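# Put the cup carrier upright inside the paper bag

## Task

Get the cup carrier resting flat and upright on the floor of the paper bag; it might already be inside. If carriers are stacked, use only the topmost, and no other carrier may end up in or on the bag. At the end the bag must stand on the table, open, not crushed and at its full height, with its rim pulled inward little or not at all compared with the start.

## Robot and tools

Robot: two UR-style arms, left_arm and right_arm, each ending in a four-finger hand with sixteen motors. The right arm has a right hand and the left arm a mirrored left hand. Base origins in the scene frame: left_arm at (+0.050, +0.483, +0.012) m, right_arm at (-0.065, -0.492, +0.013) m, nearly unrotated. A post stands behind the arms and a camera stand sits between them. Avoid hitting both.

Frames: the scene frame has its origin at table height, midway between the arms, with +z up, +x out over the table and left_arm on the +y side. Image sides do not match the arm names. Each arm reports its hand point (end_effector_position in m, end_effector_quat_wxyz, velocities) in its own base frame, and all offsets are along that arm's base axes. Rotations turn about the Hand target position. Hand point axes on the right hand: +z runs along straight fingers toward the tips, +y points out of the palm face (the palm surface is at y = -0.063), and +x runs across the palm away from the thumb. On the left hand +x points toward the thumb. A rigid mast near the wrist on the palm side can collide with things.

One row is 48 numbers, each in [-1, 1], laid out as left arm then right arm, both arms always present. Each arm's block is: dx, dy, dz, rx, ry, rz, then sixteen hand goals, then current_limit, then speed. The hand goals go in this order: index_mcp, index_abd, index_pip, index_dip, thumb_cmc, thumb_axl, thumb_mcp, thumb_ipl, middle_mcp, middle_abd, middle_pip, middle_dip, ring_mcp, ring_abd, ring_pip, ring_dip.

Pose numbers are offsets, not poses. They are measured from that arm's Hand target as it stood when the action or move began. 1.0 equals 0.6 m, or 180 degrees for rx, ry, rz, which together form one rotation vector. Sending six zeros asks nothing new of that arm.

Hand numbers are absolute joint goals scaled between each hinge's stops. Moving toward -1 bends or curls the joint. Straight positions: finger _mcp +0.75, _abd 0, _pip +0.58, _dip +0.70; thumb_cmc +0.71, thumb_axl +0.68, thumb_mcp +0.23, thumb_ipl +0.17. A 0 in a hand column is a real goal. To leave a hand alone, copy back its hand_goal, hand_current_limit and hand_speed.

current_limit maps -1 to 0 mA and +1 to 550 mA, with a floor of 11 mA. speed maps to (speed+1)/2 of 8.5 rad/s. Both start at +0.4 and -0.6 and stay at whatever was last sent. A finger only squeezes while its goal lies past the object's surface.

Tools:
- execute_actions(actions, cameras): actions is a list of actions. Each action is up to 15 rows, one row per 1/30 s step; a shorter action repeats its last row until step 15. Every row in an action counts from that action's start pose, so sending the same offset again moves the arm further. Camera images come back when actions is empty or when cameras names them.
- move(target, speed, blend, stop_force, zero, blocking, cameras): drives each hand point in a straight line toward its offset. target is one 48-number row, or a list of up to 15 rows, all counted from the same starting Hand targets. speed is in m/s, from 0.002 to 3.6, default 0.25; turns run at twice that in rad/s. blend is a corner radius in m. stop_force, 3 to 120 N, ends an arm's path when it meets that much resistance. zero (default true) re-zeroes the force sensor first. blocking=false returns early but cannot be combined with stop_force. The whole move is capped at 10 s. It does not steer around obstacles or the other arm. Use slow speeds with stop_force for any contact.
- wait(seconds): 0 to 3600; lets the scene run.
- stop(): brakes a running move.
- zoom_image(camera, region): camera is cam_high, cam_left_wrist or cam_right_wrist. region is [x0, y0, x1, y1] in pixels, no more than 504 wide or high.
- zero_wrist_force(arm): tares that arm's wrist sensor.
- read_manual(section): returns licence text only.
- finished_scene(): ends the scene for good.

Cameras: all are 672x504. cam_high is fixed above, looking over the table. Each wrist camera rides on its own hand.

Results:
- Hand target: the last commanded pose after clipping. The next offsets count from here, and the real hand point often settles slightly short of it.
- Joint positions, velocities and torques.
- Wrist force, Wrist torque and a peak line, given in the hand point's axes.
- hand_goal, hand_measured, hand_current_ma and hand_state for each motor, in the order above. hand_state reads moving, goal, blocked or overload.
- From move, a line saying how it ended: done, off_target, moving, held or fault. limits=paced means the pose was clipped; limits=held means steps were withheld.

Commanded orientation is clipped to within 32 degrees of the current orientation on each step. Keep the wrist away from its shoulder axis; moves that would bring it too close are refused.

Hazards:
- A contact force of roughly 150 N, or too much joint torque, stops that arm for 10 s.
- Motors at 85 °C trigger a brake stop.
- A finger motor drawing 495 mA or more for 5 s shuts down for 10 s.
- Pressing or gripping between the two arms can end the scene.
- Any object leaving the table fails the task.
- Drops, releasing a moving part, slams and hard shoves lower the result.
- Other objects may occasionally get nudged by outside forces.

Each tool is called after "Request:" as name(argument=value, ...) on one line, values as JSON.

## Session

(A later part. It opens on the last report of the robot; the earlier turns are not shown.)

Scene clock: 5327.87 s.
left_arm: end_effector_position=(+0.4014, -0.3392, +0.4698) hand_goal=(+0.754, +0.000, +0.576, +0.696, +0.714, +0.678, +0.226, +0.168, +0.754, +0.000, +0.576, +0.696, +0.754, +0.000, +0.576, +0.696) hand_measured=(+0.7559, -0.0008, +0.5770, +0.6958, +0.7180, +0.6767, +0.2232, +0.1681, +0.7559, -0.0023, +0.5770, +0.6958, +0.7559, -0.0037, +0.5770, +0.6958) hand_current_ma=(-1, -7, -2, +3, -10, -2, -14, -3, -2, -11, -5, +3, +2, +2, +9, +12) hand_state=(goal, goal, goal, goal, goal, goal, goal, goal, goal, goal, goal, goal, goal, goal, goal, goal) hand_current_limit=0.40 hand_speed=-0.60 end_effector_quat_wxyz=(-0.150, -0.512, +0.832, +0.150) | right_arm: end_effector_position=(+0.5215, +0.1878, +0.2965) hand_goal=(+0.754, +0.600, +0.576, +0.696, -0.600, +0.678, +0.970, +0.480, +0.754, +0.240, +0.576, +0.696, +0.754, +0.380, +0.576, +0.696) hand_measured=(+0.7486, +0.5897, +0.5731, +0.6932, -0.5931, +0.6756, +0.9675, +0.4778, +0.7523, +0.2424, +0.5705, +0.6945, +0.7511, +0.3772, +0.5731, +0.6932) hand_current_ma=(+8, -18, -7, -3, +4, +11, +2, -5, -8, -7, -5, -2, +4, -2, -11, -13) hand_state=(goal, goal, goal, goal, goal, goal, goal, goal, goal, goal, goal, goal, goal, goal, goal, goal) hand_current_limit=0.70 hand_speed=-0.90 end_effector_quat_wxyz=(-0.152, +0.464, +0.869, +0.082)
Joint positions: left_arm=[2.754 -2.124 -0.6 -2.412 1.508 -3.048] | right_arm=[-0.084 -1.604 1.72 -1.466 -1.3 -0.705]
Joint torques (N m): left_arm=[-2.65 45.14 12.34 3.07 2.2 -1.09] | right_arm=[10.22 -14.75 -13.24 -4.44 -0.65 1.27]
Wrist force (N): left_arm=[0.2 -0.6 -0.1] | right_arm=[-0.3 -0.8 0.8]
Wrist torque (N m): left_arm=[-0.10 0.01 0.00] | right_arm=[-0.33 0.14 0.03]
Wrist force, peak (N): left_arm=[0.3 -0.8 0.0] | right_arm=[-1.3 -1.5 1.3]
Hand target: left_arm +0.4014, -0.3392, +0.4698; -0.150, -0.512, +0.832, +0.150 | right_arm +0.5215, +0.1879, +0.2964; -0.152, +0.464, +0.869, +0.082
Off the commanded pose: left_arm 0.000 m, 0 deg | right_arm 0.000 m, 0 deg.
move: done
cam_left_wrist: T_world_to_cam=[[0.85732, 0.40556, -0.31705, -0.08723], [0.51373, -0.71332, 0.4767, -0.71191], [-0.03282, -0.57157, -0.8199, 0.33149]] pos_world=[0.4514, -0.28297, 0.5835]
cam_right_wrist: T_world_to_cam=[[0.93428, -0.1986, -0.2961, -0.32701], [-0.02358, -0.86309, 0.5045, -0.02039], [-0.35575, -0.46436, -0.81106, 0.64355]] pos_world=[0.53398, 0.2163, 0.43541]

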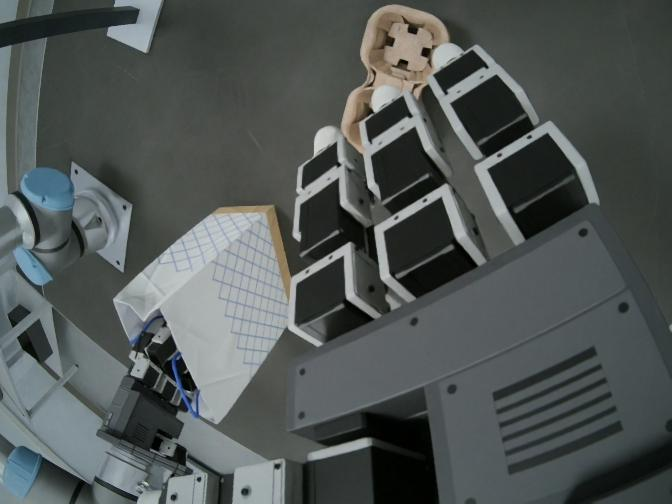

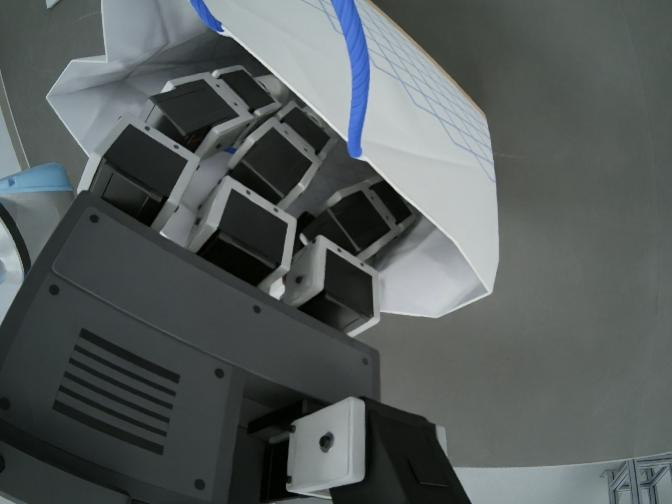

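Request:
move(target=[0,0,0,0,0,0,0.754,0,0.576,0.696,0.714,0.678,0.226,0.168,0.754,0,0.576,0.696,0.754,0,0.576,0.696,0.4,-0.6,0.0278,-0.0415,0.15,0,0,0,0.754,0.60,0.576,0.696,-0.6,0.678,0.97,0.48,0.754,0.24,0.576,0.696,0.754,0.38,0.576,0.696,0.7,-0.9], speed=0.04, cameras=["cam_left_wrist","cam_right_wrist"])

Request:
zoom_image(camera="cam_right_wrist", region=[0, 0, 500, 400])

Request:
zoom_image(camera="cam_left_wrist", region=[80, 180, 320, 440])

Scene clock: 5342.03 s.
left_arm: end_effector_position=(+0.4014, -0.3392, +0.4698) hand_goal=(+0.754, +0.000, +0.576, +0.696, +0.714, +0.678, +0.226, +0.168, +0.754, +0.000, +0.576, +0.696, +0.754, +0.000, +0.576, +0.696) hand_measured=(+0.7571, -0.0008, +0.5770, +0.6958, +0.7180, +0.6777, +0.2232, +0.1681, +0.7571, -0.0023, +0.5770, +0.6958, +0.7559, -0.0023, +0.5757, +0.6958) hand_current_ma=(-4, +4, +1, +0, -11, -3, -9, -11, -6, -11, -13, +4, +7, -3, +6, +8) hand_state=(goal, goal, goal, goal, goal, goal, goal, goal, goal, goal, goal, goal, goal, goal, goal, goal) hand_current_limit=0.40 hand_speed=-0.60 end_effector_quat_wxyz=(-0.150, -0.512, +0.832, +0.150) | right_arm: end_effector_position=(+0.5382, +0.1629, +0.3863) hand_goal=(+0.754, +0.600, +0.576, +0.696, -0.600, +0.678, +0.970, +0.480, +0.754, +0.240, +0.576, +0.696, +0.754, +0.380, +0.576, +0.696) hand_measured=(+0.7498, +0.5897, +0.5718, +0.6945, -0.5931, +0.6756, +0.9675, +0.4778, +0.7523, +0.2424, +0.5718, +0.6945, +0.7498, +0.3772, +0.5731, +0.6932) hand_current_ma=(+8, -21, -7, -3, +11, +9, -2, -2, -7, -5, -6, +1, +6, -11, -13, -10) hand_state=(goal, goal, goal, goal, goal, goal, goal, goal, goal, goal, goal, goal, goal, goal, goal, goal) hand_current_limit=0.70 hand_speed=-0.90 end_effector_quat_wxyz=(-0.152, +0.464, +0.869, +0.082) end_effector_velocity=(+0.000, +0.000, -0.002) end_effector_angular_velocity=(+0.000, +0.000, -0.002)
Joint positions: left_arm=[2.754 -2.124 -0.6 -2.412 1.508 -3.048] | right_arm=[-0.132 -1.573 1.457 -1.221 -1.311 -0.754]
Joint velocities: left_arm=[within noise] | right_arm=[0 -0.001 0.005 -0.005 0 0.002]
Joint torques (N m): left_arm=[-4.34 44.75 12.89 3.13 2.16 -1.07] | right_arm=[8.17 -30.69 -13.79 -4.12 -0.84 1.21]
Wrist force (N): left_arm=[0.3 -0.5 0.2] | right_arm=[0.1 -1.1 0.9]
Wrist torque (N m): left_arm=[-0.11 0.00 0.01] | right_arm=[-0.31 0.16 0.06]
Wrist force, peak (N): left_arm=[0.4 -0.8 0.1] | right_arm=[-0.2 -1.3 1.3]
Hand target: left_arm +0.4014, -0.3392, +0.4698; -0.150, -0.512, +0.832, +0.150 | right_arm +0.5381, +0.1630, +0.3864; -0.152, +0.464, +0.869, +0.082
Off the commanded pose: left_arm 0.000 m, 0 deg | right_arm 0.000 m, 0 deg.
move: done
cam_left_wrist: T_world_to_cam=[[0.85732, 0.40556, -0.31705, -0.08723], [0.51373, -0.71332, 0.4767, -0.71191], [-0.03282, -0.57157, -0.8199, 0.33149]] pos_world=[0.4514, -0.28297, 0.5835]
cam_right_wrist: T_world_to_cam=[[0.93421, -0.19853, -0.29637, -0.32084], [-0.02338, -0.8631, 0.50448, -0.08685], [-0.35595, -0.46437, -0.81096, 0.71099]] pos_world=[0.55078, 0.1915, 0.52531]

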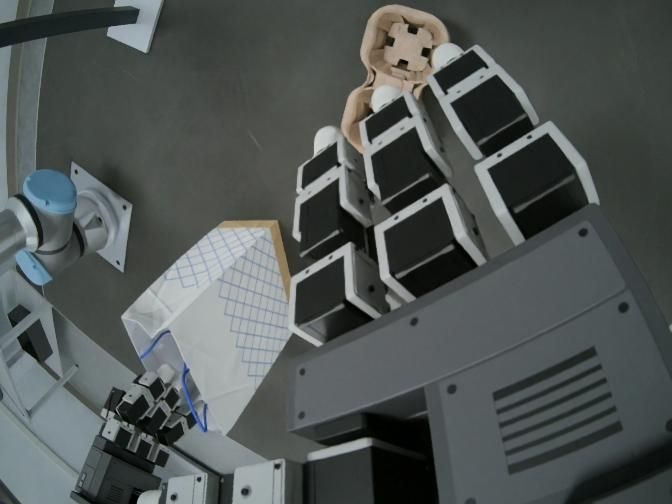

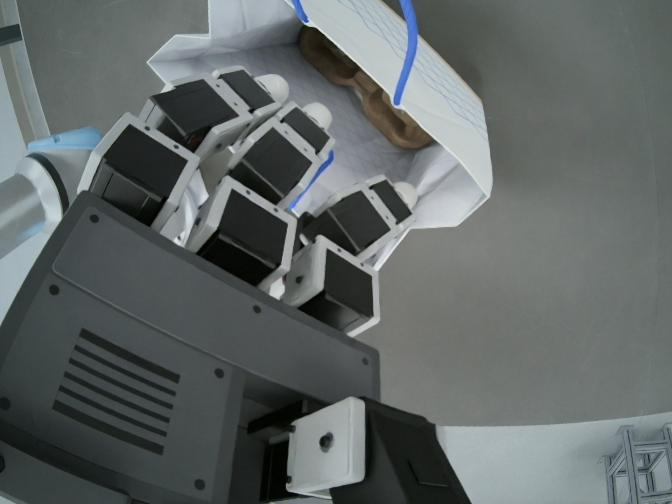

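Scaled by 1.008 from the camera's image (finer frame: 960x720).

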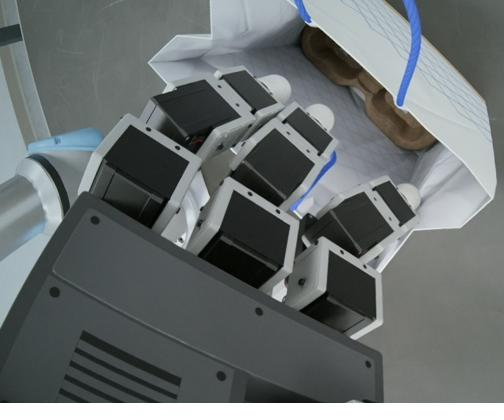

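Scaled by 1.938 from the camera's image (finer frame: 960x720).

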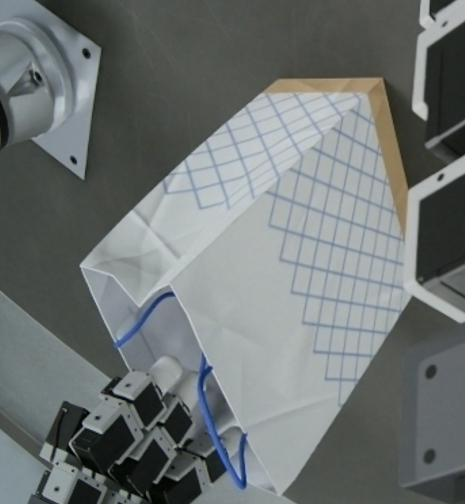

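Request:
move(target=[0,0,0,0,0,0,0.754,0,0.576,0.696,0.714,0.678,0.226,0.168,0.754,0,0.576,0.696,0.754,0,0.576,0.696,0.4,-0.6,0,0,0.2,0,0,0,0.754,0.60,0.576,0.696,-0.6,0.678,0.97,0.48,0.754,0.24,0.576,0.696,0.754,0.38,0.576,0.696,0.7,-0.9], speed=0.05, cameras=["cam_left_wrist","cam_right_wrist"])

Request:
zoom_image(camera="cam_right_wrist", region=[180, 0, 580, 300])

Request:
zoom_image(camera="cam_left_wrist", region=[80, 180, 320, 440])

Scene clock: 5359.83 s.
left_arm: end_effector_position=(+0.4014, -0.3392, +0.4698) hand_goal=(+0.754, +0.000, +0.576, +0.696, +0.714, +0.678, +0.226, +0.168, +0.754, +0.000, +0.576, +0.696, +0.754, +0.000, +0.576, +0.696) hand_measured=(+0.7571, -0.0008, +0.5757, +0.6958, +0.7180, +0.6777, +0.2232, +0.1672, +0.7571, -0.0037, +0.5770, +0.6958, +0.7559, -0.0023, +0.5770, +0.6958) hand_current_ma=(+6, -5, +2, -2, -10, -13, -14, -3, +0, -1, -10, +8, -3, +2, -3, +15) hand_state=(goal, goal, goal, goal, goal, goal, goal, goal, goal, goal, goal, goal, goal, goal, goal, goal) hand_current_limit=0.40 hand_speed=-0.60 end_effector_quat_wxyz=(-0.150, -0.512, +0.832, +0.150) | right_arm: end_effector_position=(+0.5382, +0.1630, +0.5063) hand_goal=(+0.754, +0.600, +0.576, +0.696, -0.600, +0.678, +0.970, +0.480, +0.754, +0.240, +0.576, +0.696, +0.754, +0.380, +0.576, +0.696) hand_measured=(+0.7486, +0.5897, +0.5731, +0.6932, -0.5944, +0.6756, +0.9675, +0.4778, +0.7511, +0.2424, +0.5718, +0.6945, +0.7511, +0.3772, +0.5731, +0.6920) hand_current_ma=(+3, -7, -11, -12, +8, +4, +1, -1, -6, -6, -2, -2, +2, -3, +0, -17) hand_state=(goal, goal, goal, goal, goal, goal, goal, goal, goal, goal, goal, goal, goal, goal, goal, goal) hand_current_limit=0.70 hand_speed=-0.90 end_effector_quat_wxyz=(-0.152, +0.464, +0.869, +0.082)
Joint positions: left_arm=[2.754 -2.124 -0.6 -2.412 1.508 -3.048] | right_arm=[-0.132 -1.491 1.052 -0.898 -1.311 -0.753]
Joint torques (N m): left_arm=[-4.26 43.56 11.99 3.12 2.15 -1.2] | right_arm=[-0.84 -32.63 -20.92 -2.82 0.3 -0.62]
Wrist force (N): left_arm=[0.0 -0.6 0.2] | right_arm=[-0.8 -1.3 1.1]
Wrist torque (N m): left_arm=[-0.12 0.03 -0.01] | right_arm=[-0.39 0.21 -0.06]
Wrist force, peak (N): left_arm=[0.1 -0.8 -0.3] | right_arm=[-0.8 -1.2 1.5]
Hand target: left_arm +0.4014, -0.3392, +0.4698; -0.150, -0.512, +0.832, +0.150 | right_arm +0.5381, +0.1630, +0.5064; -0.152, +0.464, +0.869, +0.082
Off the commanded pose: left_arm 0.000 m, 0 deg | right_arm 0.000 m, 0 deg.
move: done
cam_left_wrist: T_world_to_cam=[[0.85732, 0.40556, -0.31705, -0.08723], [0.51373, -0.71332, 0.4767, -0.71191], [-0.03282, -0.57157, -0.8199, 0.33149]] pos_world=[0.4514, -0.28297, 0.5835]
cam_right_wrist: T_world_to_cam=[[0.93421, -0.19851, -0.29638, -0.28529], [-0.02336, -0.86311, 0.50448, -0.14726], [-0.35595, -0.46437, -0.81096, 0.80827]] pos_world=[0.55078, 0.1916, 0.64521]

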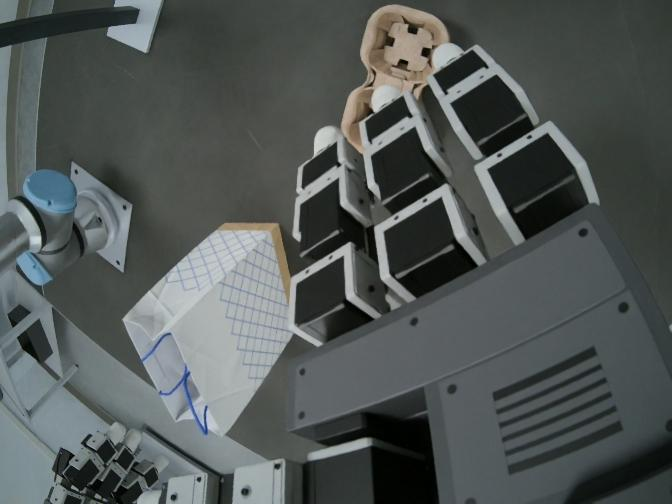

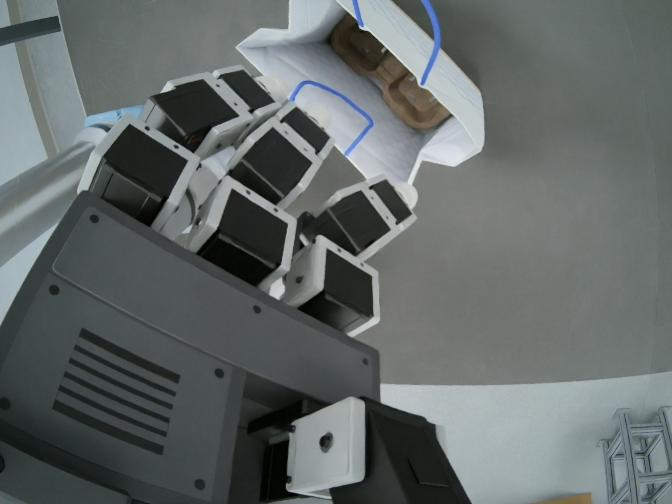

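Scaled by 1.260 from the camera's image (finer frame: 960x720).

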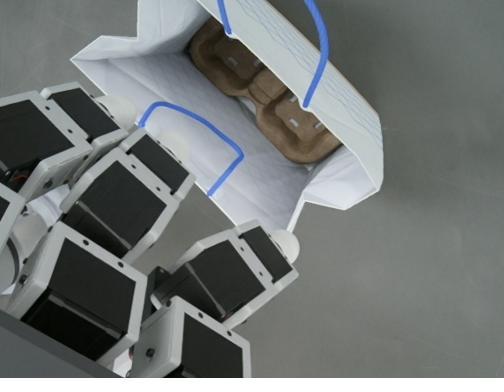

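Scaled by 1.938 from the camera's image (finer frame: 960x720).

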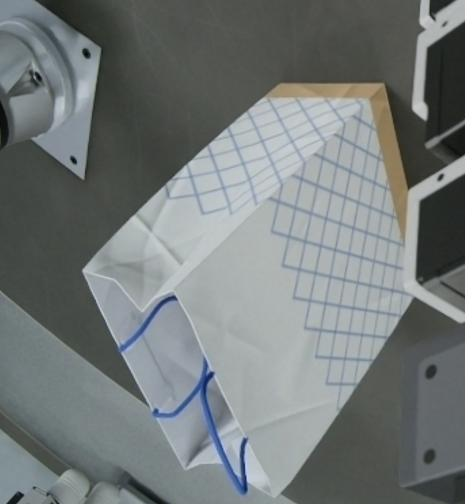

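Request:
move(target=[0,0,0,0,0,0,0.754,0,0.576,0.696,0.714,0.678,0.226,0.168,0.754,0,0.576,0.696,0.754,0,0.576,0.696,0.4,-0.6,-0.0802,0.055,0.0577,0.110,-0.0845,0,0.754,0.60,0.576,0.696,-0.6,0.678,0.97,0.48,0.754,0.24,0.576,0.696,0.754,0.38,0.576,0.696,0.7,-0.9], speed=0.1, cameras=["cam_left_wrist","cam_right_wrist"])

Request:
zoom_image(camera="cam_right_wrist", region=[200, 0, 550, 350])

Scene clock: 5417.03 s.
left_arm: end_effector_position=(+0.4014, -0.3392, +0.4698) hand_goal=(+0.754, +0.000, +0.576, +0.696, +0.714, +0.678, +0.226, +0.168, +0.754, +0.000, +0.576, +0.696, +0.754, +0.000, +0.576, +0.696) hand_measured=(+0.7559, -0.0008, +0.5770, +0.6958, +0.7180, +0.6767, +0.2232, +0.1672, +0.7571, -0.0037, +0.5770, +0.6958, +0.7559, -0.0023, +0.5770, +0.6958) hand_current_ma=(+11, -6, +3, +2, -4, -2, -11, -10, +2, -3, -3, +2, +8, +1, +3, +10) hand_state=(goal, goal, goal, goal, goal, goal, goal, goal, goal, goal, goal, goal, goal, goal, goal, goal) hand_current_limit=0.40 hand_speed=-0.60 end_effector_quat_wxyz=(-0.150, -0.512, +0.832, +0.150) | right_arm: end_effector_position=(+0.4901, +0.1959, +0.5410) hand_goal=(+0.754, +0.600, +0.576, +0.696, -0.600, +0.678, +0.970, +0.480, +0.754, +0.240, +0.576, +0.696, +0.754, +0.380, +0.576, +0.696) hand_measured=(+0.7571, +0.5926, +0.5808, +0.6932, -0.5944, +0.6756, +0.9744, +0.4825, +0.7571, +0.2424, +0.5808, +0.6945, +0.7595, +0.3772, +0.5795, +0.6932) hand_current_ma=(+12, -14, +0, -6, +10, +7, +4, +6, -10, -10, +4, +1, +8, -5, -6, -15) hand_state=(goal, goal, goal, goal, goal, goal, goal, goal, goal, goal, goal, goal, goal, goal, goal, goal) hand_current_limit=0.70 hand_speed=-0.90 end_effector_quat_wxyz=(-0.114, +0.416, +0.854, +0.290)
Joint positions: left_arm=[2.754 -2.124 -0.6 -2.412 1.508 -3.048] | right_arm=[-0.255 -1.782 1.427 -1.088 -0.948 -0.961]
Joint torques (N m): left_arm=[-4.03 44.82 12.33 3.05 2.29 -1.09] | right_arm=[12.49 -13.27 -27.42 -0.81 0.99 0.8]
Wrist force (N): left_arm=[0.2 -0.4 -0.1] | right_arm=[-0.5 -1.7 0.4]
Wrist torque (N m): left_arm=[-0.09 0.01 -0.01] | right_arm=[-0.31 0.27 -0.11]
Wrist force, peak (N): left_arm=[0.3 -0.8 0.2] | right_arm=[-1.0 -2.3 0.7]
Hand target: left_arm +0.4014, -0.3392, +0.4698; -0.150, -0.512, +0.832, +0.150 | right_arm +0.4900, +0.1960, +0.5410; -0.114, +0.416, +0.854, +0.290
Off the commanded pose: left_arm 0.000 m, 0 deg | right_arm 0.000 m, 0 deg.
move: done
cam_left_wrist: T_world_to_cam=[[0.85732, 0.40556, -0.31705, -0.08723], [0.51373, -0.71332, 0.4767, -0.71191], [-0.03282, -0.57157, -0.8199, 0.33149]] pos_world=[0.4514, -0.28297, 0.5835]
cam_right_wrist: T_world_to_cam=[[0.98697, -0.13, -0.09481, -0.37179], [-0.11349, -0.98015, 0.16254, 0.11458], [-0.11406, -0.14967, -0.98214, 0.74695]] pos_world=[0.46514, 0.17577, 0.67974]

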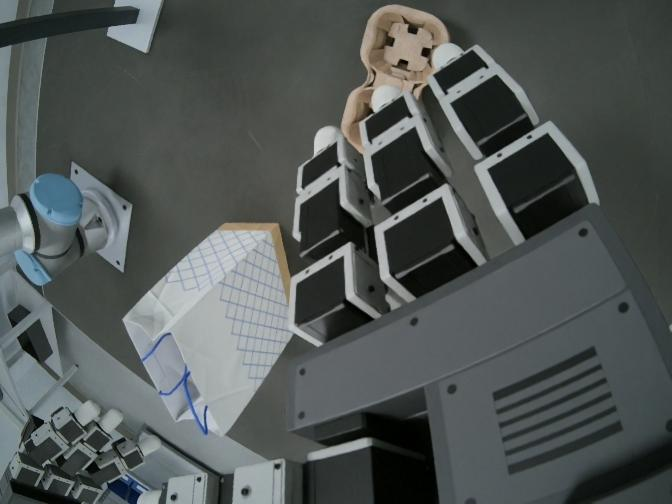

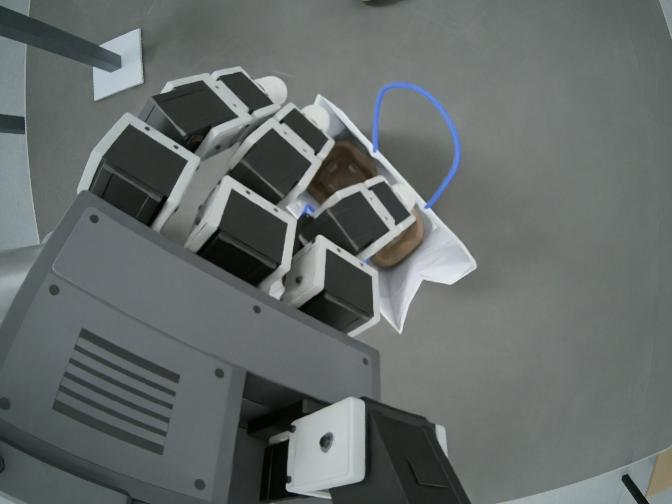

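Scaled by 1.440 from the camera's image (finer frame: 960x720).

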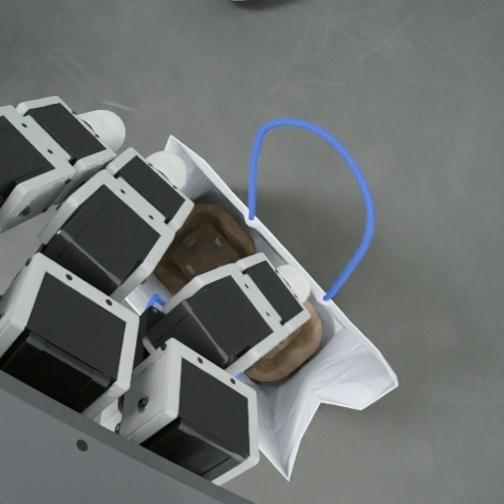

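Request:
move(target=[0,0,0,0,0,0,0.754,0,0.576,0.696,0.714,0.678,0.226,0.168,0.754,0,0.576,0.696,0.754,0,0.576,0.696,0.4,-0.6,0,0,0,0,0,0,0.068,0.2,-0.153,-0.029,-0.6,0.678,0.97,0.48,0.068,0.2,-0.153,-0.029,0.068,0.2,-0.153,-0.029,0.4,-0.7], cameras=["cam_right_wrist"])

Request:
zoom_image(camera="cam_right_wrist", region=[200, 30, 500, 350])

Scene clock: 5443.67 s.
left_arm: end_effector_position=(+0.4014, -0.3392, +0.4698) hand_goal=(+0.754, +0.000, +0.576, +0.696, +0.714, +0.678, +0.226, +0.168, +0.754, +0.000, +0.576, +0.696, +0.754, +0.000, +0.576, +0.696) hand_measured=(+0.7559, -0.0008, +0.5770, +0.6958, +0.7180, +0.6767, +0.2232, +0.1681, +0.7571, -0.0023, +0.5770, +0.6958, +0.7571, -0.0023, +0.5770, +0.6958) hand_current_ma=(+7, -10, -6, +7, -7, -4, -19, -7, +6, -5, -7, +2, +5, +4, +14, +11) hand_state=(goal, goal, goal, goal, goal, goal, goal, goal, goal, goal, goal, goal, goal, goal, goal, goal) hand_current_limit=0.40 hand_speed=-0.60 end_effector_quat_wxyz=(-0.150, -0.512, +0.832, +0.150) | right_arm: end_effector_position=(+0.4900, +0.1960, +0.5410) hand_goal=(+0.068, +0.200, -0.152, -0.028, -0.600, +0.678, +0.970, +0.480, +0.068, +0.200, -0.152, -0.028, +0.068, +0.200, -0.152, -0.028) hand_measured=(+0.0830, +0.2043, -0.1493, -0.0279, -0.5931, +0.6756, +0.9724, +0.4835, +0.0854, +0.2073, -0.1480, -0.0279, +0.0830, +0.2029, -0.1480, -0.0279) hand_current_ma=(+24, -10, -10, -8, +5, +4, +3, -1, +10, -8, +2, +4, +26, -1, -4, -8) hand_state=(goal, goal, goal, goal, goal, goal, goal, goal, goal, goal, goal, goal, goal, goal, goal, goal) hand_current_limit=0.40 hand_speed=-0.70 end_effector_quat_wxyz=(-0.114, +0.416, +0.854, +0.290)
Joint positions: left_arm=[2.754 -2.124 -0.6 -2.412 1.508 -3.048] | right_arm=[-0.255 -1.782 1.427 -1.088 -0.948 -0.961]
Joint torques (N m): left_arm=[-3.91 44.28 13.09 2.9 2.3 -1.14] | right_arm=[12.13 -14.9 -18.08 -1.06 2.71 -1.02]
Wrist force (N): left_arm=[0.1 -0.5 0.0] | right_arm=[-0.4 -1.6 0.7]
Wrist torque (N m): left_arm=[-0.11 0.02 0.00] | right_arm=[-0.23 0.25 -0.04]
Wrist force, peak (N): left_arm=[0.2 -0.7 0.0] | right_arm=[-0.7 -2.1 0.4]
Hand target: left_arm +0.4014, -0.3392, +0.4698; -0.150, -0.512, +0.832, +0.150 | right_arm +0.4900, +0.1960, +0.5410; -0.114, +0.416, +0.854, +0.290
Off the commanded pose: left_arm 0.000 m, 0 deg | right_arm 0.000 m, 0 deg.
move: done
cam_right_wrist: T_world_to_cam=[[0.98699, -0.12979, -0.09485, -0.37169], [-0.11328, -0.9802, 0.16243, 0.11465], [-0.11405, -0.14957, -0.98215, 0.74695]] pos_world=[0.46504, 0.17586, 0.67974]

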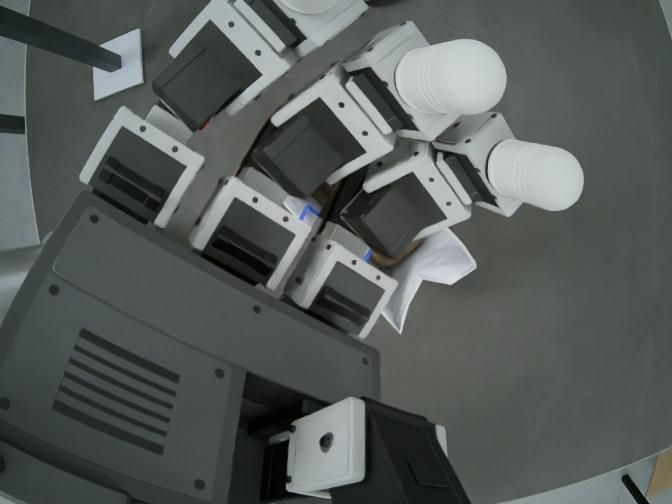

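Scaled by 1.575 from the camera's image (finer frame: 960x720).

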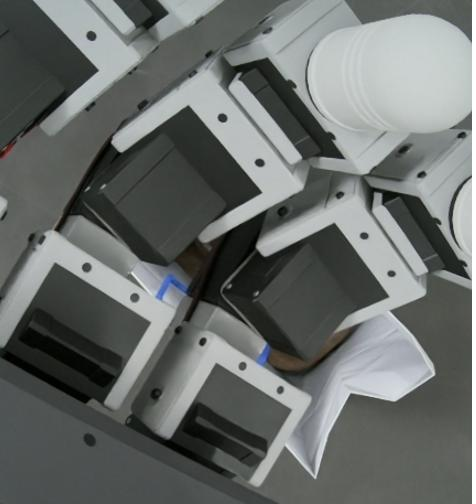

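Request:
move(target=[0,0,0,0,0,0,0.754,0,0.576,0.696,0.714,0.678,0.226,0.168,0.754,0,0.576,0.696,0.754,0,0.576,0.696,0.4,-0.6,-0.1043,-0.11,0,-0.0661,0.0508,0,0.754,0.2,0.576,0.696,-0.6,0.678,0.97,0.48,0.754,0.2,0.576,0.696,0.754,0.2,0.576,0.696,0.4,-0.7], speed=0.1, cameras=["cam_right_wrist","cam_left_wrist"])

Request:
zoom_image(camera="cam_right_wrist", region=[250, 0, 550, 300])

Scene clock: 5459.00 s.
left_arm: end_effector_position=(+0.4014, -0.3392, +0.4698) hand_goal=(+0.754, +0.000, +0.576, +0.696, +0.714, +0.678, +0.226, +0.168, +0.754, +0.000, +0.576, +0.696, +0.754, +0.000, +0.576, +0.696) hand_measured=(+0.7559, +0.0007, +0.5757, +0.6958, +0.7180, +0.6777, +0.2232, +0.1681, +0.7559, -0.0023, +0.5770, +0.6958, +0.7571, -0.0023, +0.5770, +0.6958) hand_current_ma=(+10, -4, -3, +8, -11, -12, -11, -11, -5, -13, -9, +4, +2, +4, +2, +12) hand_state=(goal, goal, goal, goal, goal, goal, goal, goal, goal, goal, goal, goal, goal, goal, goal, goal) hand_current_limit=0.40 hand_speed=-0.60 end_effector_quat_wxyz=(-0.150, -0.512, +0.832, +0.150) | right_arm: end_effector_position=(+0.4275, +0.1300, +0.5411) hand_goal=(+0.754, +0.200, +0.576, +0.696, -0.600, +0.678, +0.970, +0.480, +0.754, +0.200, +0.576, +0.696, +0.754, +0.200, +0.576, +0.696) hand_measured=(+0.7571, +0.2029, +0.5770, +0.6996, -0.5944, +0.6756, +0.9675, +0.4825, +0.7583, +0.2073, +0.5782, +0.6996, +0.7571, +0.2043, +0.5782, +0.6983) hand_current_ma=(+6, -8, -7, -3, +9, +3, -1, +3, -8, +3, +0, +3, +4, +4, -8, -8) hand_state=(goal, goal, goal, goal, goal, goal, goal, goal, goal, goal, goal, goal, goal, goal, goal, goal) hand_current_limit=0.40 hand_speed=-0.70 end_effector_quat_wxyz=(-0.137, +0.447, +0.868, +0.166)
Joint positions: left_arm=[2.754 -2.124 -0.6 -2.412 1.508 -3.048] | right_arm=[-0.358 -1.804 1.291 -0.812 -1.209 -1.023]
Joint torques (N m): left_arm=[-4.19 43.81 12.59 2.99 2.24 -1.09] | right_arm=[12.24 -4.73 -11.54 -1.99 0.3 1.61]
Wrist force (N): left_arm=[0.2 -0.4 0.1] | right_arm=[-0.5 -1.1 0.5]
Wrist torque (N m): left_arm=[-0.09 0.01 0.00] | right_arm=[-0.20 0.23 0.03]
Wrist force, peak (N): left_arm=[0.3 -0.7 -0.3] | right_arm=[-0.9 -2.2 0.6]
Hand target: left_arm +0.4014, -0.3392, +0.4698; -0.150, -0.512, +0.832, +0.150 | right_arm +0.4274, +0.1300, +0.5410; -0.138, +0.447, +0.868, +0.166
Off the commanded pose: left_arm 0.000 m, 0 deg | right_arm 0.000 m, 0 deg.
move: done
cam_left_wrist: T_world_to_cam=[[0.85732, 0.40556, -0.31705, -0.08723], [0.51373, -0.71332, 0.4767, -0.71191], [-0.03282, -0.57157, -0.8199, 0.33149]] pos_world=[0.4514, -0.28297, 0.5835]
cam_right_wrist: T_world_to_cam=[[0.96174, -0.16285, -0.2203, -0.23559], [-0.07035, -0.92398, 0.37591, -0.09835], [-0.26477, -0.34603, -0.90009, 0.7756]] pos_world=[0.42501, 0.13915, 0.68318]
Images, in order (width x height): cam_left_wrist 672x504, cam_right_wrist 672x504.

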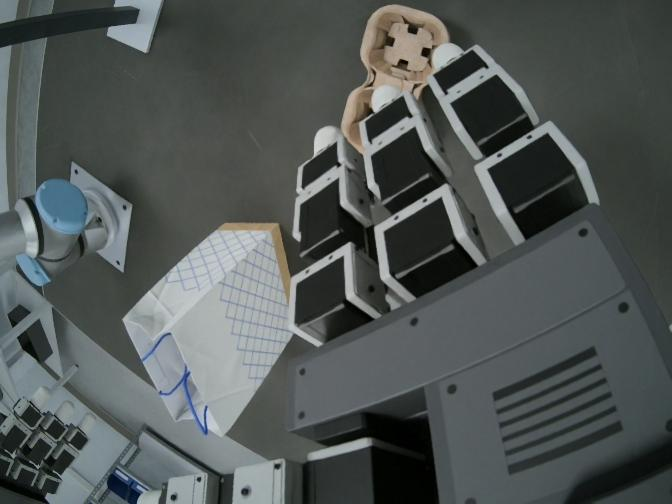

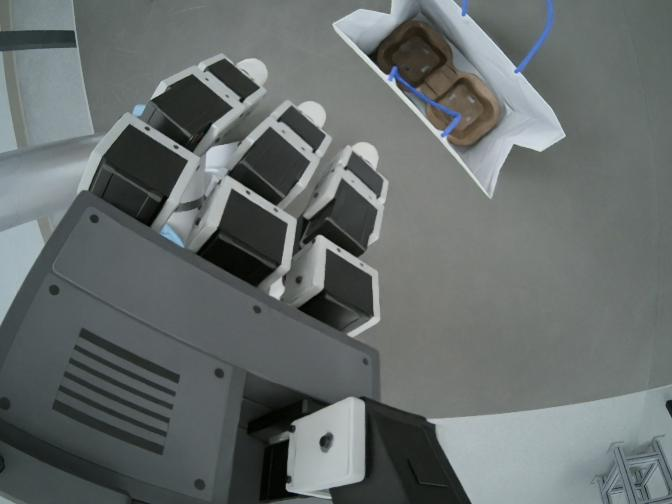

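Scaled by 1.680 from the camera's image (finer frame: 960x720).

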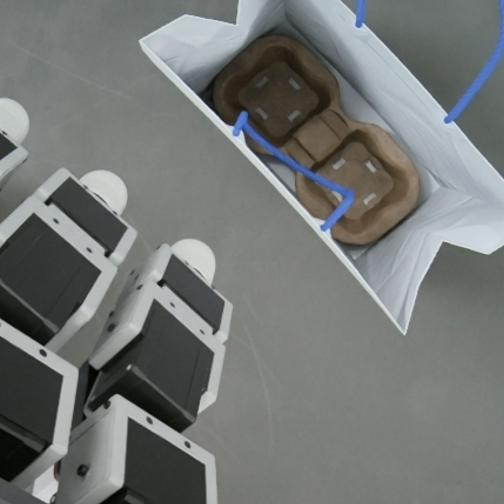

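Request:
zoom_image(camera="cam_right_wrist", region=[360, 0, 520, 160])

Scaled by 3.150 from the camera's image (finer frame: 960x720).

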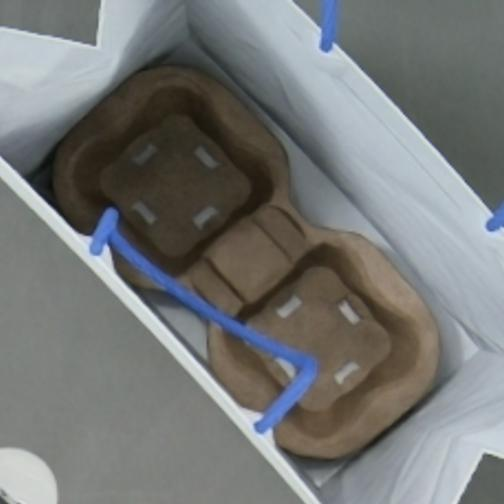

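Request:
finished_scene()

The scene is finished: the task was done.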